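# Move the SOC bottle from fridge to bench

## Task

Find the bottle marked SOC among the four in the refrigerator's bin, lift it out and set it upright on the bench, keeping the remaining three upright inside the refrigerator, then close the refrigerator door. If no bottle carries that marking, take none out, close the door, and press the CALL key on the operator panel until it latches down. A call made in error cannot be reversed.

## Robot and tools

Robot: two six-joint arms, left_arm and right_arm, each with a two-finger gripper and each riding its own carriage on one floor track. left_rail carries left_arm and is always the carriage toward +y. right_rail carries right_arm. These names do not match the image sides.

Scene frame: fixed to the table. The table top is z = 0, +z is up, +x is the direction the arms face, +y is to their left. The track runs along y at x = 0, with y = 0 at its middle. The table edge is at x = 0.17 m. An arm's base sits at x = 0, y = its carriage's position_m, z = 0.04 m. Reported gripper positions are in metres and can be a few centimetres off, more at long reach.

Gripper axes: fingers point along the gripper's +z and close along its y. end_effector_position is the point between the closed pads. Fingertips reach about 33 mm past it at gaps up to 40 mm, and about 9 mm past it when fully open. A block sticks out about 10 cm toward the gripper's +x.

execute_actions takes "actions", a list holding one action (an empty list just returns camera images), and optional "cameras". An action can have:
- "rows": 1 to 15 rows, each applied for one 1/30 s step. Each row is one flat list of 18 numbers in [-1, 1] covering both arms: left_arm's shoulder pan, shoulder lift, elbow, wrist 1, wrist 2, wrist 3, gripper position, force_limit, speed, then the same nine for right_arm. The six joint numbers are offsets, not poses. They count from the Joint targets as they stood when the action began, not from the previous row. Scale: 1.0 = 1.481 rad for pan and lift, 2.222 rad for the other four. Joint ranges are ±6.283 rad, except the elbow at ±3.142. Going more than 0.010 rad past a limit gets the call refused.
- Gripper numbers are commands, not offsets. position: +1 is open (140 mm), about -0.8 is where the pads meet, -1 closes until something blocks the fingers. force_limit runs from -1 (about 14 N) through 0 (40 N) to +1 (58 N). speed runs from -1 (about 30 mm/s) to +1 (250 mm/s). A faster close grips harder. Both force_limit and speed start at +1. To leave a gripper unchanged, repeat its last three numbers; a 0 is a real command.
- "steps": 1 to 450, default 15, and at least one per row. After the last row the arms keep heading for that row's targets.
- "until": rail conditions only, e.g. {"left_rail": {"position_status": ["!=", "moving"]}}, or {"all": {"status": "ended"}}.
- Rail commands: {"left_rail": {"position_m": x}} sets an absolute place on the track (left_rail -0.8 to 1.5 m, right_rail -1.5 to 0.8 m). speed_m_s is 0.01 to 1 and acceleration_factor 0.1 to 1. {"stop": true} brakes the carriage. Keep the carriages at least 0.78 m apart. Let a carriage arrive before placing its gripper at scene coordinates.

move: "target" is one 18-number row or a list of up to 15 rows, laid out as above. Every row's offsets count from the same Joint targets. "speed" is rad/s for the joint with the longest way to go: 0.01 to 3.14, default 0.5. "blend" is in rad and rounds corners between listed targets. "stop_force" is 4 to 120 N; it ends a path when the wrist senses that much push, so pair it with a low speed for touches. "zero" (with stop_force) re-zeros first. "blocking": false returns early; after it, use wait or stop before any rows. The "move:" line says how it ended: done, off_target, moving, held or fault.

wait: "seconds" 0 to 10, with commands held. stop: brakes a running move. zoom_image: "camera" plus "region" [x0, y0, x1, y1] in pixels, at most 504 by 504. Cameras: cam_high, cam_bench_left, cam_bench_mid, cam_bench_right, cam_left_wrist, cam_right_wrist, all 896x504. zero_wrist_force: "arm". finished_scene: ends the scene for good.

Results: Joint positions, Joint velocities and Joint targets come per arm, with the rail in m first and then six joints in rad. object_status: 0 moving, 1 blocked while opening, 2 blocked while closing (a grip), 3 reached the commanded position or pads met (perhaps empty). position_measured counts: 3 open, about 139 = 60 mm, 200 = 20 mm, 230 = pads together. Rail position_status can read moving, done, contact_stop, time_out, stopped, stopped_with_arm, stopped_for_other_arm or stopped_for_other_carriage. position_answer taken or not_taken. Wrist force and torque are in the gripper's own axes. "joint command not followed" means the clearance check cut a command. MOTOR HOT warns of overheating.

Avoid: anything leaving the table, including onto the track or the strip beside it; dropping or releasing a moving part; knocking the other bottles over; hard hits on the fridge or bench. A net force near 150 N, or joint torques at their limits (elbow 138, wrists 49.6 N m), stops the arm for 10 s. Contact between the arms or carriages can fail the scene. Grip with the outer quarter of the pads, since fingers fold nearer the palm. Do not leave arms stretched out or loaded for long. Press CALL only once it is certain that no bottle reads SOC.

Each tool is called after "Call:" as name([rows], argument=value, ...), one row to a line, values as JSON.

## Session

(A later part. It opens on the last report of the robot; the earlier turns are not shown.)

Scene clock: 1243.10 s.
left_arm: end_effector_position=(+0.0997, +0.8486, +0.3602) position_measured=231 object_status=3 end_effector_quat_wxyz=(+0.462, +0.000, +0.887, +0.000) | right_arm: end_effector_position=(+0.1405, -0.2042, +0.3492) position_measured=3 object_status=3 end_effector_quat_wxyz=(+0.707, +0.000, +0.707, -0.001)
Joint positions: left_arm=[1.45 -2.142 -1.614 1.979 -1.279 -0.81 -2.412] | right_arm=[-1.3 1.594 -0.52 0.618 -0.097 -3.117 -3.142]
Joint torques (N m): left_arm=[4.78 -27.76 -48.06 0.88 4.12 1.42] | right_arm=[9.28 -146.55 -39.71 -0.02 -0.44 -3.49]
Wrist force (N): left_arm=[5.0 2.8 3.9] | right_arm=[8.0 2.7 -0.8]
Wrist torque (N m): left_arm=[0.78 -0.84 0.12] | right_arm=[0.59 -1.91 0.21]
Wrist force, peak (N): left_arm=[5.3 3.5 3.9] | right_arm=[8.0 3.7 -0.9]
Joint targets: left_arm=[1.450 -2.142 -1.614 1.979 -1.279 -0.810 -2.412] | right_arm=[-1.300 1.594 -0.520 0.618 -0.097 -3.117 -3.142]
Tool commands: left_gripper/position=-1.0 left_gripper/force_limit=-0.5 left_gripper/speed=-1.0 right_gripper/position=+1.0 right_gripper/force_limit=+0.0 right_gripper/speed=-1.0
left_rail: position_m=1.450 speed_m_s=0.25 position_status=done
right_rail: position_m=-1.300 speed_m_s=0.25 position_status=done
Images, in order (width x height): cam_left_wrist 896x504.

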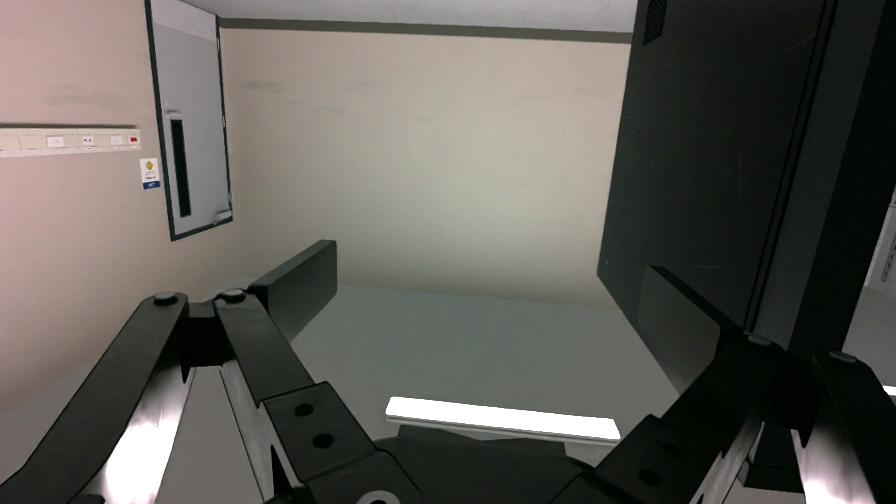

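Now the two half moves to a tool-down pose.

Call:
move(target=[0,0,0,0,0,0,-1,-0.5,-1,-0.5384,-0.4251,0.3128,-0.3829,0.3480,0,-0.98,0,-1], speed=0.4, cameras=[])

Call:
move(target=[0,0,0,0,0,0,-1,-0.5,-1,-0.5384,-0.4251,0.3128,-0.3829,0.3480,0,-0.98,0,-1], speed=0.4, cameras=["cam_left_wrist"])

Scene clock: 1249.70 s.
left_arm: end_effector_position=(+0.0997, +0.8486, +0.3602) position_measured=231 object_status=3 end_effector_quat_wxyz=(+0.462, +0.000, +0.887, +0.000) | right_arm: end_effector_position=(+0.5535, -0.8247, +0.4298) position_measured=232 object_status=0 end_effector_quat_wxyz=(+0.459, +0.733, +0.465, -0.192)
Joint positions: left_arm=[1.45 -2.142 -1.614 1.979 -1.279 -0.81 -2.412] | right_arm=[-1.3 0.797 -1.149 1.313 -0.948 -2.344 -3.142]
Joint torques (N m): left_arm=[7.52 -28.08 -49.02 0.57 3.33 1.79] | right_arm=[-18.61 -104.97 -40.58 -4.64 1.38 -3.37]
Wrist force (N): left_arm=[5.2 2.8 4.0] | right_arm=[7.8 2.3 -0.6]
Wrist torque (N m): left_arm=[0.78 -0.89 0.13] | right_arm=[0.43 -1.99 0.16]
Wrist force, peak (N): left_arm=[5.4 3.4 4.1] | right_arm=[9.2 3.0 -5.5]
Joint targets: left_arm=[1.450 -2.142 -1.614 1.979 -1.279 -0.810 -2.412] | right_arm=[-1.300 0.797 -1.149 1.313 -0.948 -2.344 -3.142]
left_rail: position_m=1.450 speed_m_s=0.25 position_status=done
right_rail: position_m=-1.300 speed_m_s=0.25 position_status=done
move: done
No camera images: "cameras" was empty.

Scene clock: 1252.57 s.
left_arm: end_effector_position=(+0.0997, +0.8486, +0.3602) position_measured=231 object_status=3 end_effector_quat_wxyz=(+0.462, +0.000, +0.887, +0.000) | right_arm: end_effector_position=(+0.5499, -1.1260, +0.3501) position_measured=232 object_status=3 end_effector_quat_wxyz=(+0.000, +1.000, +0.000, +0.000)
Joint positions: left_arm=[1.45 -2.142 -1.614 1.979 -1.279 -0.81 -2.412] | right_arm=[-1.3 0 -1.779 2.007 -1.799 -1.571 -3.142]
Joint torques (N m): left_arm=[4.09 -27.36 -48.96 0.54 4.15 1.86] | right_arm=[-16.41 -47.52 -42.56 -8.03 2.85 -3.43]
Wrist force (N): left_arm=[4.8 3.2 3.9] | right_arm=[7.5 3.5 0.1]
Wrist torque (N m): left_arm=[0.88 -0.78 0.12] | right_arm=[0.67 -1.74 0.06]
Wrist force, peak (N): left_arm=[5.2 3.2 4.2] | right_arm=[8.9 1.0 -2.7]
Joint targets: left_arm=[1.450 -2.142 -1.614 1.979 -1.279 -0.810 -2.412] | right_arm=[-1.300 -0.001 -1.779 2.008 -1.799 -1.571 -3.142]
left_rail: position_m=1.450 speed_m_s=0.25 position_status=done
right_rail: position_m=-1.300 speed_m_s=0.25 position_status=done
move: done
Images, in order (width x height): cam_left_wrist 896x504.

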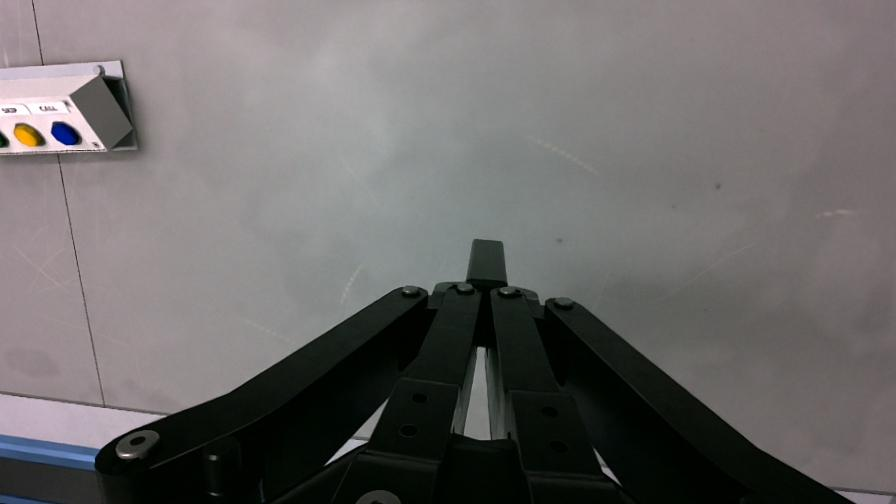

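Call:
zoom_image(camera="cam_left_wrist", region=[0, 40, 150, 170])

Scaled by 3.360 from the camera's 896x504 image, which has a finer 1280x720 frame.

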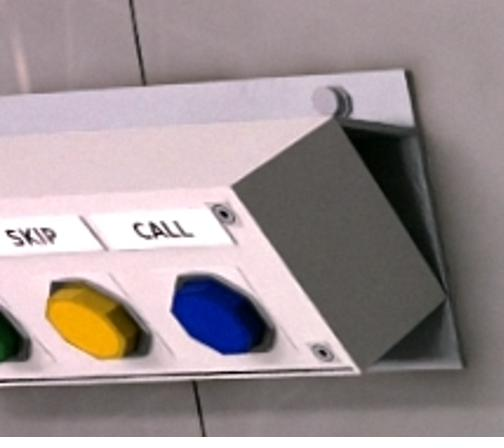

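Call:
execute_actions([
  {"right_rail":{"position_m":-0.9,"speed_m_s":0.25},"steps":150,"until":{"right_rail":{"position_status":["!=","moving"]}}},
], cameras=["cam_left_wrist"])

Scene clock: 1260.50 s.
left_arm: end_effector_position=(+0.0997, +0.8486, +0.3602) position_measured=231 object_status=3 end_effector_quat_wxyz=(+0.462, +0.000, +0.887, +0.000) | right_arm: end_effector_position=(+0.5499, -0.7261, +0.3501) position_measured=232 object_status=3 end_effector_quat_wxyz=(+0.000, +1.000, +0.000, +0.000)
Joint positions: left_arm=[1.45 -2.142 -1.614 1.979 -1.279 -0.81 -2.412] | right_arm=[-0.9 -0.001 -1.779 2.008 -1.799 -1.571 -3.142]
Joint torques (N m): left_arm=[7.51 -29.7 -49.24 0.99 3.77 1.25] | right_arm=[-7.32 -46.87 -43.78 -7.62 1.22 -3.61]
Wrist force (N): left_arm=[4.8 2.9 4.0] | right_arm=[7.7 3.5 0.3]
Wrist torque (N m): left_arm=[0.81 -0.79 0.12] | right_arm=[0.68 -1.80 0.06]
Wrist force, peak (N): left_arm=[5.4 3.0 4.3] | right_arm=[8.0 4.1 0.5]
Joint targets: left_arm=[1.450 -2.142 -1.614 1.979 -1.279 -0.810 -2.412] | right_arm=[-0.900 -0.001 -1.779 2.008 -1.799 -1.571 -3.142]
Tool commands: left_gripper/position=-1.0 left_gripper/force_limit=-0.5 left_gripper/speed=-1.0 right_gripper/position=-0.98 right_gripper/force_limit=+0.0 right_gripper/speed=-1.0
left_rail: position_m=1.450 speed_m_s=0.25 position_status=done
right_rail: position_m=-0.900 speed_m_s=0.25 position_status=done
Images, in order (width x height): cam_left_wrist 896x504.

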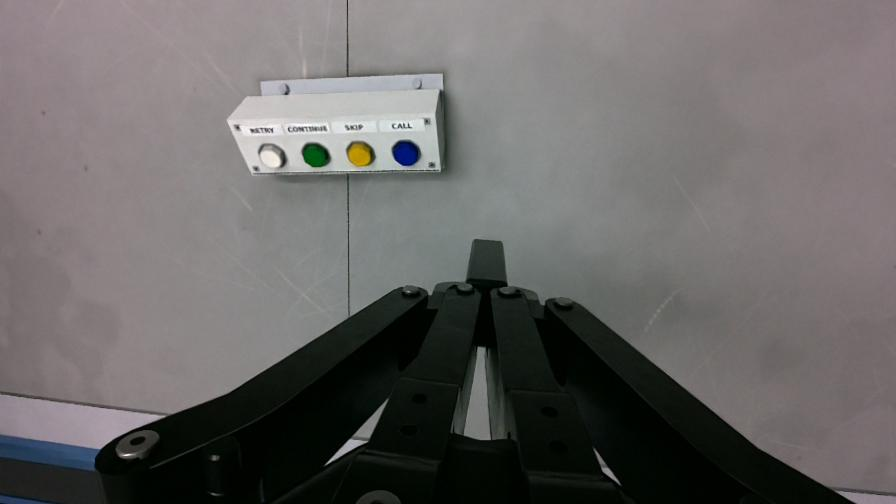

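Call:
execute_actions([
  {"right_rail":{"position_m":-1.124,"speed_m_s":0.2},"steps":120,"until":{"right_rail":{"position_status":["!=","moving"]}}},
])

Call:
move(target=[0,0,0,0,0,0,-1,-0.5,-1,0.4525,0.2691,0.1164,-0.4943,-0.1463,0.2683,-0.98,0,-1], speed=0.25, stop_force=20, cameras=["cam_left_wrist","cam_bench_right"])

Scene clock: 1307.87 s.
left_arm: end_effector_position=(+0.0997, +0.8486, +0.3602) position_measured=231 object_status=3 end_effector_quat_wxyz=(+0.462, +0.000, +0.887, +0.000) | right_arm: end_effector_position=(+0.5499, -0.9501, +0.3501) position_measured=232 object_status=3 end_effector_quat_wxyz=(+0.000, +1.000, +0.000, +0.000)
Joint positions: left_arm=[1.45 -2.142 -1.614 1.979 -1.279 -0.81 -2.412] | right_arm=[-1.124 -0.001 -1.779 2.008 -1.799 -1.571 -3.142]
Joint torques (N m): left_arm=[5.73 -27.13 -48.43 0.52 4.05 1.7] | right_arm=[9.49 -34.94 -48.85 -4.17 -2.64 -3.49]
Wrist force (N): left_arm=[4.8 3.0 3.9] | right_arm=[7.7 3.4 0.2]
Wrist torque (N m): left_arm=[0.81 -0.79 0.13] | right_arm=[0.66 -1.79 0.06]
Wrist force, peak (N): left_arm=[5.4 3.1 4.2] | right_arm=[7.8 4.2 0.5]
Joint targets: left_arm=[1.450 -2.142 -1.614 1.979 -1.279 -0.810 -2.412] | right_arm=[-1.124 -0.001 -1.779 2.008 -1.799 -1.571 -3.142]
Tool commands: left_gripper/position=-1.0 left_gripper/force_limit=-0.5 left_gripper/speed=-1.0 right_gripper/position=-0.98 right_gripper/force_limit=+0.0 right_gripper/speed=-1.0
left_rail: position_m=1.450 speed_m_s=0.25 position_status=done
right_rail: position_m=-1.124 speed_m_s=0.20 position_status=done

Scene clock: 1313.57 s.
left_arm: end_effector_position=(+0.0997, +0.8486, +0.3602) position_measured=231 object_status=3 end_effector_quat_wxyz=(+0.462, +0.000, +0.887, +0.000) | right_arm: end_effector_position=(+0.5267, -0.6235, +0.1389) position_measured=232 object_status=3 end_effector_quat_wxyz=(+0.000, +0.964, +0.000, +0.267)
Joint positions: left_arm=[1.45 -2.142 -1.614 1.979 -1.279 -0.81 -2.412] | right_arm=[-1.124 0.67 -1.38 2.266 -2.897 -1.896 -2.546]
Joint torques (N m): left_arm=[6.36 -26.07 -48.28 0.58 4.11 1.37] | right_arm=[17.88 -40.58 -27.15 -9.24 -4.08 2.83]
Wrist force (N): left_arm=[4.9 3.0 4.2] | right_arm=[8.1 4.1 -0.1]
Wrist torque (N m): left_arm=[0.82 -0.81 0.12] | right_arm=[0.99 -1.77 -0.13]
Wrist force, peak (N): left_arm=[5.2 3.3 4.1] | right_arm=[8.5 3.8 -0.3]
Joint targets: left_arm=[1.450 -2.142 -1.614 1.979 -1.279 -0.810 -2.412] | right_arm=[-1.124 0.670 -1.380 2.266 -2.897 -1.896 -2.546]
left_rail: position_m=1.450 speed_m_s=0.25 position_status=done
right_rail: position_m=-1.124 speed_m_s=0.20 position_status=done
move: done
Images, in order (width x height): cam_bench_right 896x504, cam_left_wrist 896x504.

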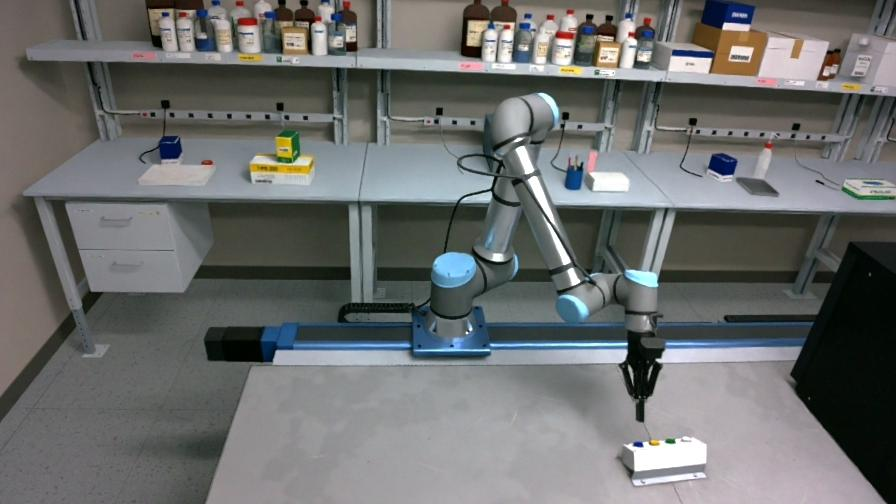

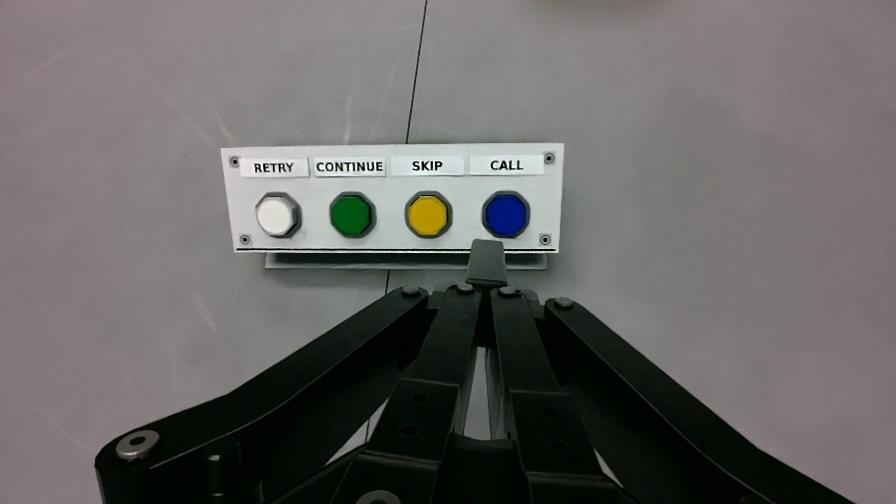

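Call:
execute_actions([
  {"right_rail":{"position_m":-1.1305,"speed_m_s":0.02},"steps":60,"until":{"right_rail":{"position_status":["!=","moving"]}}},
])

Call:
move(target=[0,0,0,0,0,0,-1,-0.5,-1,-0.0125,0.0376,-0.0031,-0.0245,0.0036,-0.0079,-0.98,0,-1], speed=0.05, stop_force=8, cameras=["cam_left_wrist","cam_bench_right"])

Call:
zoom_image(camera="cam_left_wrist", region=[380, 120, 640, 300])

Scene clock: 1323.27 s.
left_arm: end_effector_position=(+0.0997, +0.8486, +0.3602) position_measured=231 object_status=3 end_effector_quat_wxyz=(+0.462, +0.000, +0.887, +0.000) | right_arm: end_effector_position=(+0.5267, -0.6300, +0.1389) position_measured=232 object_status=3 end_effector_quat_wxyz=(+0.000, +0.964, +0.000, +0.267)
Joint positions: left_arm=[1.45 -2.142 -1.614 1.979 -1.279 -0.81 -2.412] | right_arm=[-1.13 0.67 -1.38 2.266 -2.897 -1.896 -2.546]
Joint torques (N m): left_arm=[6.19 -28.18 -48.58 0.65 4.13 1.46] | right_arm=[15.28 -41.05 -29.75 -8.94 -3.95 2.62]
Wrist force (N): left_arm=[5.1 2.9 4.1] | right_arm=[8.1 3.9 -0.2]
Wrist torque (N m): left_arm=[0.80 -0.86 0.13] | right_arm=[0.96 -1.77 -0.13]
Wrist force, peak (N): left_arm=[5.4 3.2 4.1] | right_arm=[8.4 4.3 0.0]
Joint targets: left_arm=[1.450 -2.142 -1.614 1.979 -1.279 -0.810 -2.412] | right_arm=[-1.131 0.670 -1.380 2.266 -2.897 -1.896 -2.546]
Tool commands: left_gripper/position=-1.0 left_gripper/force_limit=-0.5 left_gripper/speed=-1.0 right_gripper/position=-0.98 right_gripper/force_limit=+0.0 right_gripper/speed=-1.0
left_rail: position_m=1.450 speed_m_s=0.25 position_status=done
right_rail: position_m=-1.130 position_m_goal=-1.131 speed_m_s=0.02 position_status=done

Scene clock: 1325.50 s.
left_arm: end_effector_position=(+0.0997, +0.8486, +0.3602) position_measured=231 object_status=3 end_effector_quat_wxyz=(+0.462, +0.000, +0.887, +0.000) | right_arm: end_effector_position=(+0.5447, -0.6299, +0.1150) position_measured=232 object_status=3 end_effector_quat_wxyz=(+0.000, +0.964, +0.000, +0.267)
Joint positions: left_arm=[1.45 -2.142 -1.614 1.979 -1.279 -0.81 -2.412] | right_arm=[-1.131 0.651 -1.325 2.259 -2.952 -1.888 -2.563]
Joint torques (N m): left_arm=[9.67 -26.18 -48.83 0.72 3.97 1.46] | right_arm=[-18.2 -41.22 -40.43 -9.09 2.05 -3.91]
Wrist force (N): left_arm=[4.8 2.9 4.0] | right_arm=[8.0 4.0 -0.1]
Wrist torque (N m): left_arm=[0.80 -0.79 0.12] | right_arm=[0.96 -1.79 0.00]
Wrist force, peak (N): left_arm=[5.2 3.2 4.3] | right_arm=[8.2 4.4 0.1]
Joint targets: left_arm=[1.450 -2.142 -1.614 1.979 -1.279 -0.810 -2.412] | right_arm=[-1.131 0.651 -1.325 2.259 -2.952 -1.888 -2.563]
left_rail: position_m=1.450 speed_m_s=0.25 position_status=done
right_rail: position_m=-1.131 speed_m_s=0.02 position_status=done
move: done
Images, in order (width x height): cam_bench_right 896x504, cam_left_wrist 896x504.

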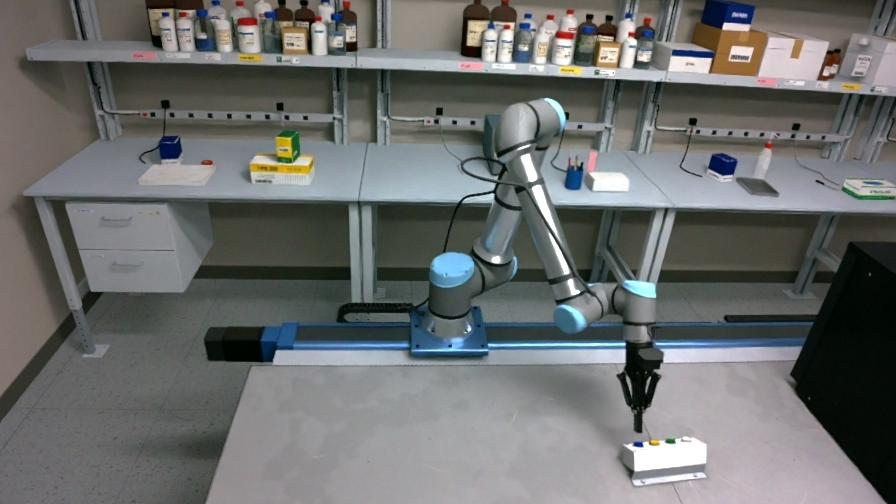

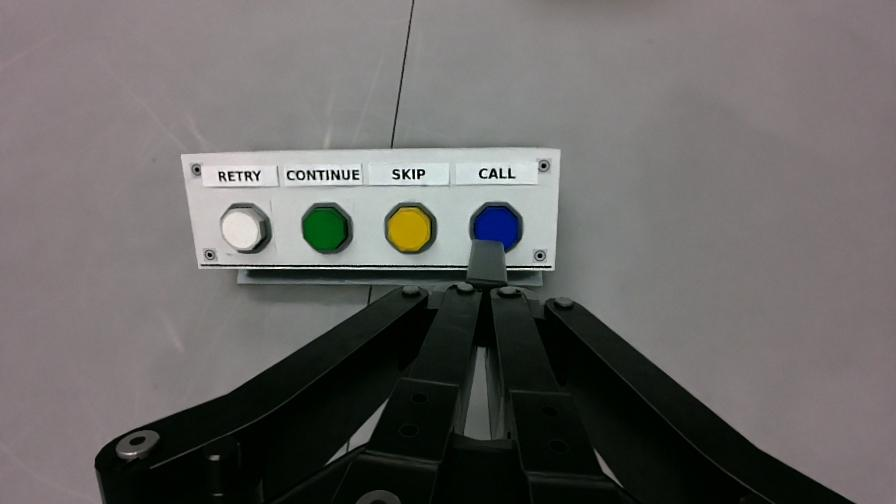

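Scaled by 1.938 from the camera's 896x504 image, which has a finer 1280x720 frame.

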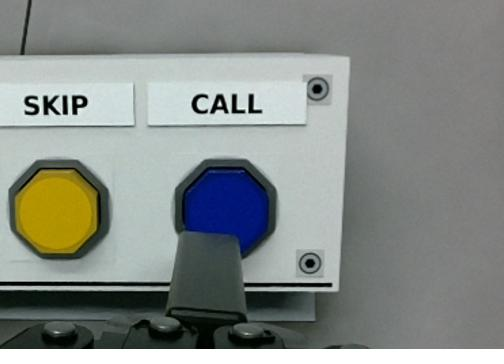

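Call:
execute_actions([
  {"right_rail":{"position_m":-1.1335,"speed_m_s":0.02},"steps":60,"until":{"right_rail":{"position_status":["!=","moving"]}}},
])

Call:
move(target=[0,0,0,0,0,0,-1,-0.5,-1,-0.0059,-0.0009,-0.0056,0.0050,0.0018,-0.0037,-0.98,0,-1], speed=0.05, cameras=["cam_left_wrist"])

Call:
zoom_image(camera="cam_left_wrist", region=[380, 120, 640, 300])

Scene clock: 1343.40 s.
left_arm: end_effector_position=(+0.0997, +0.8486, +0.3602) position_measured=231 object_status=3 end_effector_quat_wxyz=(+0.462, +0.000, +0.887, +0.000) | right_arm: end_effector_position=(+0.5447, -0.6329, +0.1150) position_measured=232 object_status=3 end_effector_quat_wxyz=(+0.000, +0.964, +0.000, +0.267)
Joint positions: left_arm=[1.45 -2.142 -1.614 1.979 -1.279 -0.81 -2.412] | right_arm=[-1.133 0.651 -1.325 2.259 -2.952 -1.888 -2.563]
Joint torques (N m): left_arm=[7.3 -31.18 -47.63 0.76 4.26 1.04] | right_arm=[-16.67 -46.14 -36.96 -8.9 1.6 -3.84]
Wrist force (N): left_arm=[4.6 2.9 3.8] | right_arm=[8.1 4.2 0.2]
Wrist torque (N m): left_arm=[0.80 -0.75 0.13] | right_arm=[0.99 -1.80 0.00]
Wrist force, peak (N): left_arm=[5.5 3.1 4.2] | right_arm=[8.0 4.7 -0.1]
Joint targets: left_arm=[1.450 -2.142 -1.614 1.979 -1.279 -0.810 -2.412] | right_arm=[-1.134 0.651 -1.325 2.259 -2.952 -1.888 -2.563]
Tool commands: left_gripper/position=-1.0 left_gripper/force_limit=-0.5 left_gripper/speed=-1.0 right_gripper/position=-0.98 right_gripper/force_limit=+0.0 right_gripper/speed=-1.0
left_rail: position_m=1.450 speed_m_s=0.25 position_status=done
right_rail: position_m=-1.133 speed_m_s=0.02 position_status=done

Scene clock: 1344.20 s.
left_arm: end_effector_position=(+0.0997, +0.8486, +0.3602) position_measured=231 object_status=3 end_effector_quat_wxyz=(+0.462, +0.000, +0.887, +0.000) | right_arm: end_effector_position=(+0.5530, -0.6328, +0.1200) position_measured=232 object_status=3 end_effector_quat_wxyz=(-0.001, +0.964, +0.000, +0.267)
Joint positions: left_arm=[1.45 -2.142 -1.614 1.979 -1.279 -0.81 -2.412] | right_arm=[-1.134 0.643 -1.326 2.247 -2.941 -1.884 -2.571]
Joint torques (N m): left_arm=[11.74 -30.91 -49 0.46 4.13 1.46] | right_arm=[-15.89 -74.85 -40.39 -2.89 1.87 -4.18]
Wrist force (N): left_arm=[4.9 2.7 3.9] | right_arm=[8.1 4.0 0.2]
Wrist torque (N m): left_arm=[0.77 -0.83 0.13] | right_arm=[0.97 -1.80 0.01]
Wrist force, peak (N): left_arm=[5.2 3.1 4.2] | right_arm=[8.3 4.2 0.1]
Joint targets: left_arm=[1.450 -2.142 -1.614 1.979 -1.279 -0.810 -2.412] | right_arm=[-1.134 0.642 -1.326 2.247 -2.941 -1.884 -2.571]
left_rail: position_m=1.450 speed_m_s=0.25 position_status=done
right_rail: position_m=-1.134 position_m_goal=-1.133 speed_m_s=0.02 position_status=done
move: done
Images, in order (width x height): cam_left_wrist 896x504.

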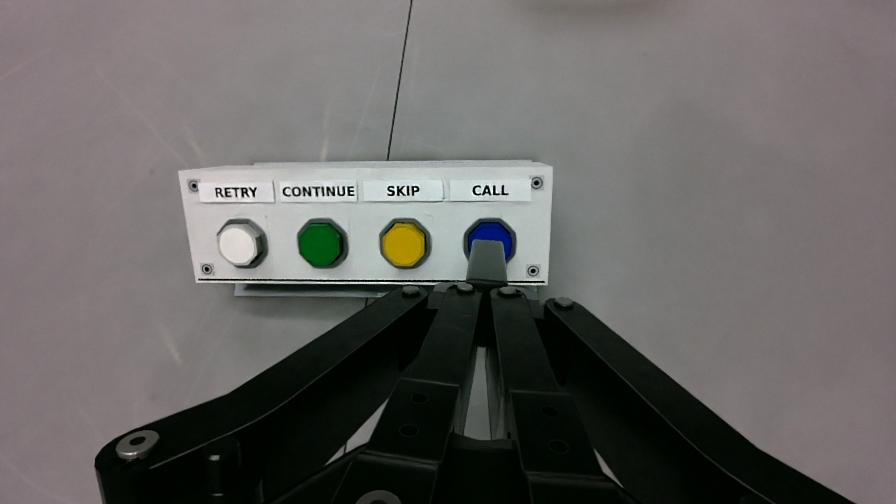

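Scaled by 1.938 from the camera's 896x504 image, which has a finer 1280x720 frame.

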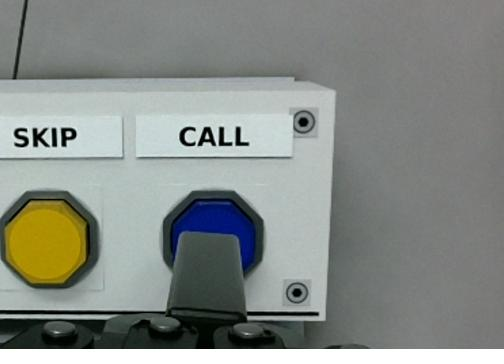

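Call:
zero_wrist_force(arm="right_arm")

Call:
move(target=[0,0,0,0,0,0,-1,-0.5,-1,-0.0125,0.0471,-0.0037,-0.0301,0.0036,-0.0079,-0.98,0,-1], speed=0.015, stop_force=12, cameras=["cam_left_wrist","cam_bench_right"])

Call:
zoom_image(camera="cam_left_wrist", region=[380, 120, 640, 300])

Wrist force sensor zeroed.

Scene clock: 1353.53 s.
left_arm: end_effector_position=(+0.0997, +0.8486, +0.3602) position_measured=231 object_status=3 end_effector_quat_wxyz=(+0.462, +0.000, +0.887, +0.000) | right_arm: end_effector_position=(+0.5704, -0.6327, +0.0922) position_measured=232 object_status=3 end_effector_quat_wxyz=(-0.001, +0.964, +0.000, +0.267)
Joint positions: left_arm=[1.45 -2.142 -1.614 1.979 -1.279 -0.81 -2.412] | right_arm=[-1.134 0.626 -1.264 2.24 -3 -1.876 -2.587]
Joint torques (N m): left_arm=[7.32 -30.17 -48.94 0.91 4.08 0.99] | right_arm=[6.06 -73.07 -24.5 -2.84 -5.29 1.76]
Wrist force (N, zeroed by zero_wrist_force on right_arm): left_arm=[5.1 3.0 4.0] | right_arm=[-5.0 -2.6 -12.7]
Wrist torque (N m, zeroed by zero_wrist_force on right_arm): left_arm=[0.82 -0.85 0.13] | right_arm=[0.05 -0.35 -0.01]
Wrist force, peak (N, zeroed by zero_wrist_force on right_arm): left_arm=[5.4 3.0 4.1] | right_arm=[-5.4 -0.3 -25.1]
Joint targets: left_arm=[1.450 -2.142 -1.614 1.979 -1.279 -0.810 -2.412] | right_arm=[-1.134 0.626 -1.264 2.240 -3.000 -1.876 -2.587]
left_rail: position_m=1.450 speed_m_s=0.25 position_status=done
right_rail: position_m=-1.134 position_m_goal=-1.133 speed_m_s=0.02 position_status=done
move: contact (right_arm)
Images, in order (width x height): cam_bench_right 896x504, cam_left_wrist 896x504.

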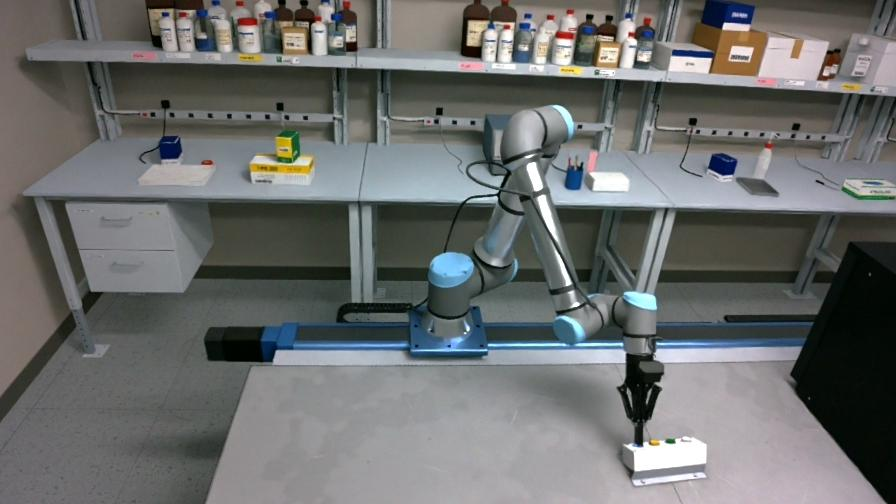

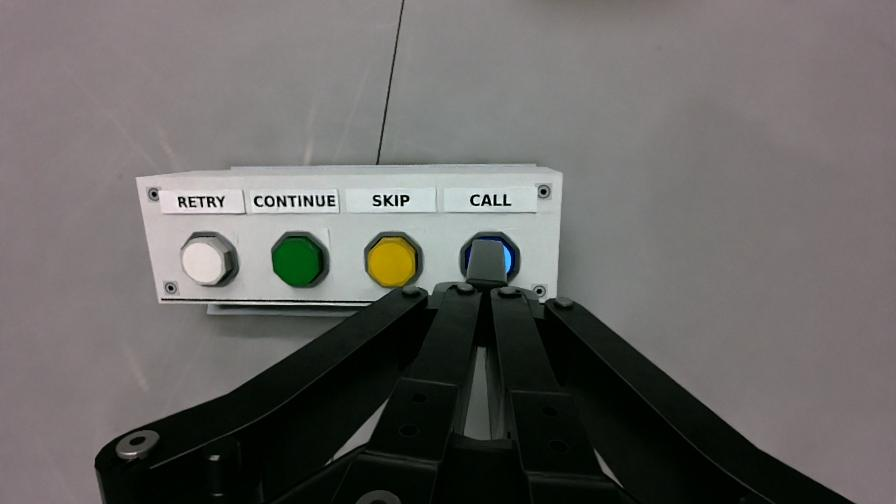

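Scaled by 1.938 from the camera's 896x504 image, which has a finer 1280x720 frame.

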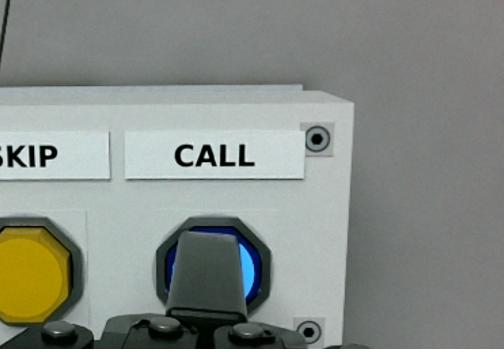

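Call:
move(target=[0,0,0,0,0,0,-1,-0.5,-1,0.0108,-0.0419,0.0033,0.0267,-0.0037,0.0069,-0.98,0,-1], speed=0.04, cameras=["cam_left_wrist","cam_bench_mid"])

Call:
zoom_image(camera="cam_left_wrist", region=[380, 120, 640, 300])

Scene clock: 1357.60 s.
left_arm: end_effector_position=(+0.0997, +0.8486, +0.3602) position_measured=231 object_status=3 end_effector_quat_wxyz=(+0.462, +0.000, +0.887, +0.000) | right_arm: end_effector_position=(+0.5539, -0.6334, +0.1202) position_measured=232 object_status=3 end_effector_quat_wxyz=(+0.000, +0.964, +0.000, +0.268)
Joint positions: left_arm=[1.45 -2.142 -1.614 1.979 -1.279 -0.81 -2.412] | right_arm=[-1.134 0.642 -1.326 2.247 -2.941 -1.885 -2.572]
Joint torques (N m): left_arm=[5.13 -28.5 -48.61 0.45 4.11 0.69] | right_arm=[16.5 -74.86 -26.48 -2.51 -3.75 2.82]
Wrist force (N, zeroed by zero_wrist_force on right_arm): left_arm=[4.9 2.9 3.9] | right_arm=[-0.3 0.2 -0.2]
Wrist torque (N m, zeroed by zero_wrist_force on right_arm): left_arm=[0.80 -0.81 0.12] | right_arm=[0.04 0.06 -0.15]
Wrist force, peak (N, zeroed by zero_wrist_force on right_arm): left_arm=[5.1 3.0 4.4] | right_arm=[-4.6 -3.0 -13.0]
Joint targets: left_arm=[1.450 -2.142 -1.614 1.979 -1.279 -0.810 -2.412] | right_arm=[-1.134 0.642 -1.326 2.247 -2.941 -1.885 -2.572]
left_rail: position_m=1.450 speed_m_s=0.25 position_status=done
right_rail: position_m=-1.134 position_m_goal=-1.133 speed_m_s=0.02 position_status=done
move: done
Images, in order (width x height): cam_bench_mid 896x504, cam_left_wrist 896x504.

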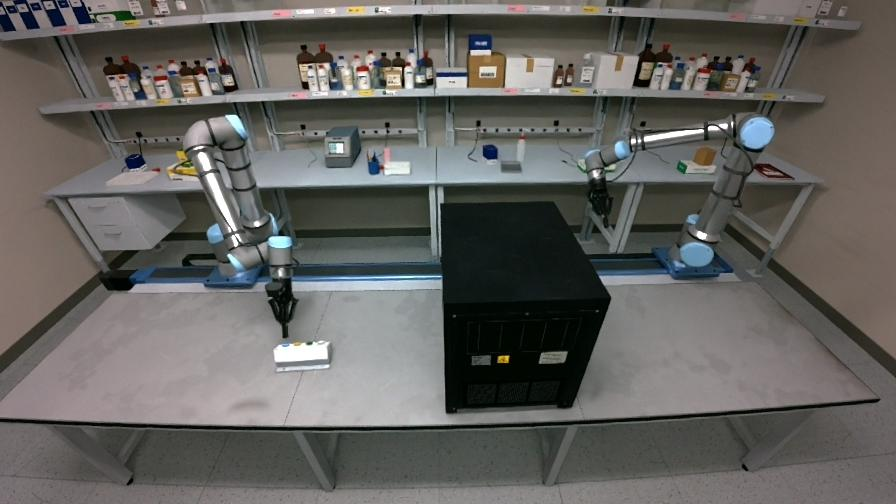

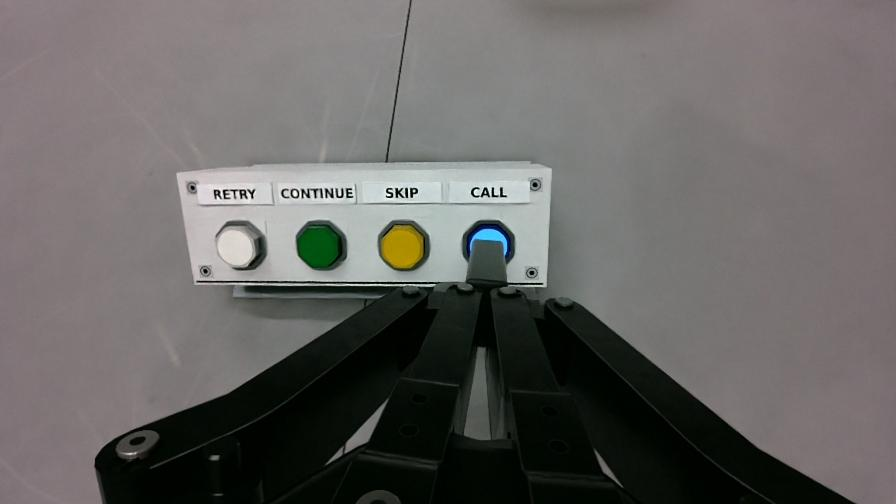

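Scaled by 1.938 from the camera's 896x504 image, which has a finer 1280x720 frame.

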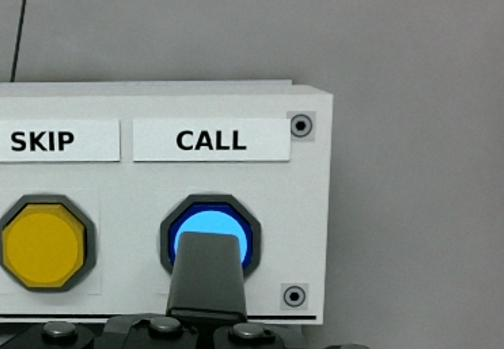

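Call:
execute_actions([
  {"left_rail":{"position_m":0.95,"speed_m_s":0.25},"steps":150,"until":{"left_rail":{"position_status":["!=","moving"]}}},
], cameras=["cam_right_wrist"])

Scene clock: 1362.33 s.
left_arm: end_effector_position=(+0.0997, +0.3486, +0.3602) position_measured=231 object_status=3 end_effector_quat_wxyz=(+0.462, +0.000, +0.887, +0.000) | right_arm: end_effector_position=(+0.5538, -0.6334, +0.1204) position_measured=232 object_status=3 end_effector_quat_wxyz=(+0.000, +0.964, +0.000, +0.268)
Joint positions: left_arm=[0.95 -2.142 -1.613 1.979 -1.279 -0.81 -2.412] | right_arm=[-1.134 0.642 -1.326 2.247 -2.941 -1.885 -2.572]
Joint torques (N m): left_arm=[5.7 -35.97 -42.51 0.95 3.84 1.31] | right_arm=[19.06 -74.26 -26.33 -2.91 -4 2.81]
Wrist force (N, zeroed by zero_wrist_force on right_arm): left_arm=[5.1 3.0 4.1] | right_arm=[-0.3 0.3 0.0]
Wrist torque (N m, zeroed by zero_wrist_force on right_arm): left_arm=[0.81 -0.86 0.13] | right_arm=[0.06 0.08 -0.15]
Wrist force, peak (N, zeroed by zero_wrist_force on right_arm): left_arm=[4.9 4.3 4.1] | right_arm=[-0.6 0.3 0.1]
Joint targets: left_arm=[0.950 -2.142 -1.614 1.979 -1.279 -0.810 -2.412] | right_arm=[-1.134 0.642 -1.326 2.247 -2.941 -1.885 -2.572]
Tool commands: left_gripper/position=-1.0 left_gripper/force_limit=-0.5 left_gripper/speed=-1.0 right_gripper/position=-0.98 right_gripper/force_limit=+0.0 right_gripper/speed=-1.0
left_rail: position_m=0.950 speed_m_s=0.25 position_status=done
right_rail: position_m=-1.134 position_m_goal=-1.133 speed_m_s=0.02 position_status=done
Images, in order (width x height): cam_right_wrist 896x504.

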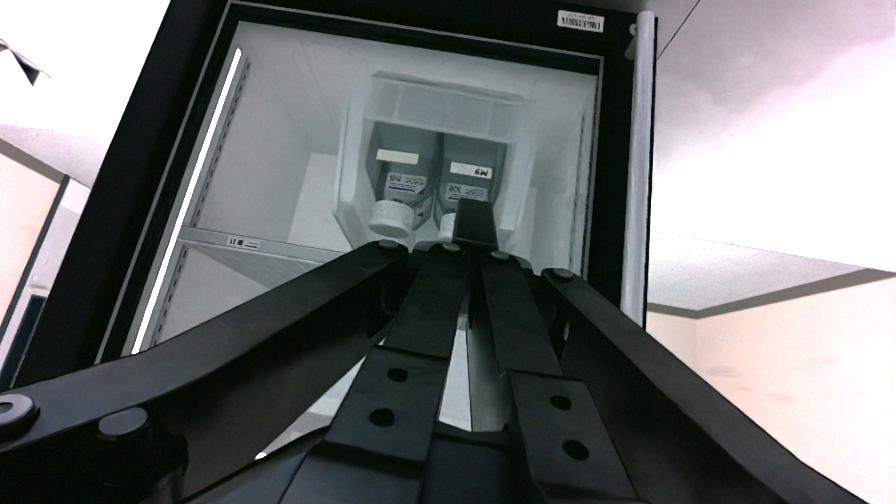

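Call:
finished_scene(scene=1)

The scene is finished: the task was done.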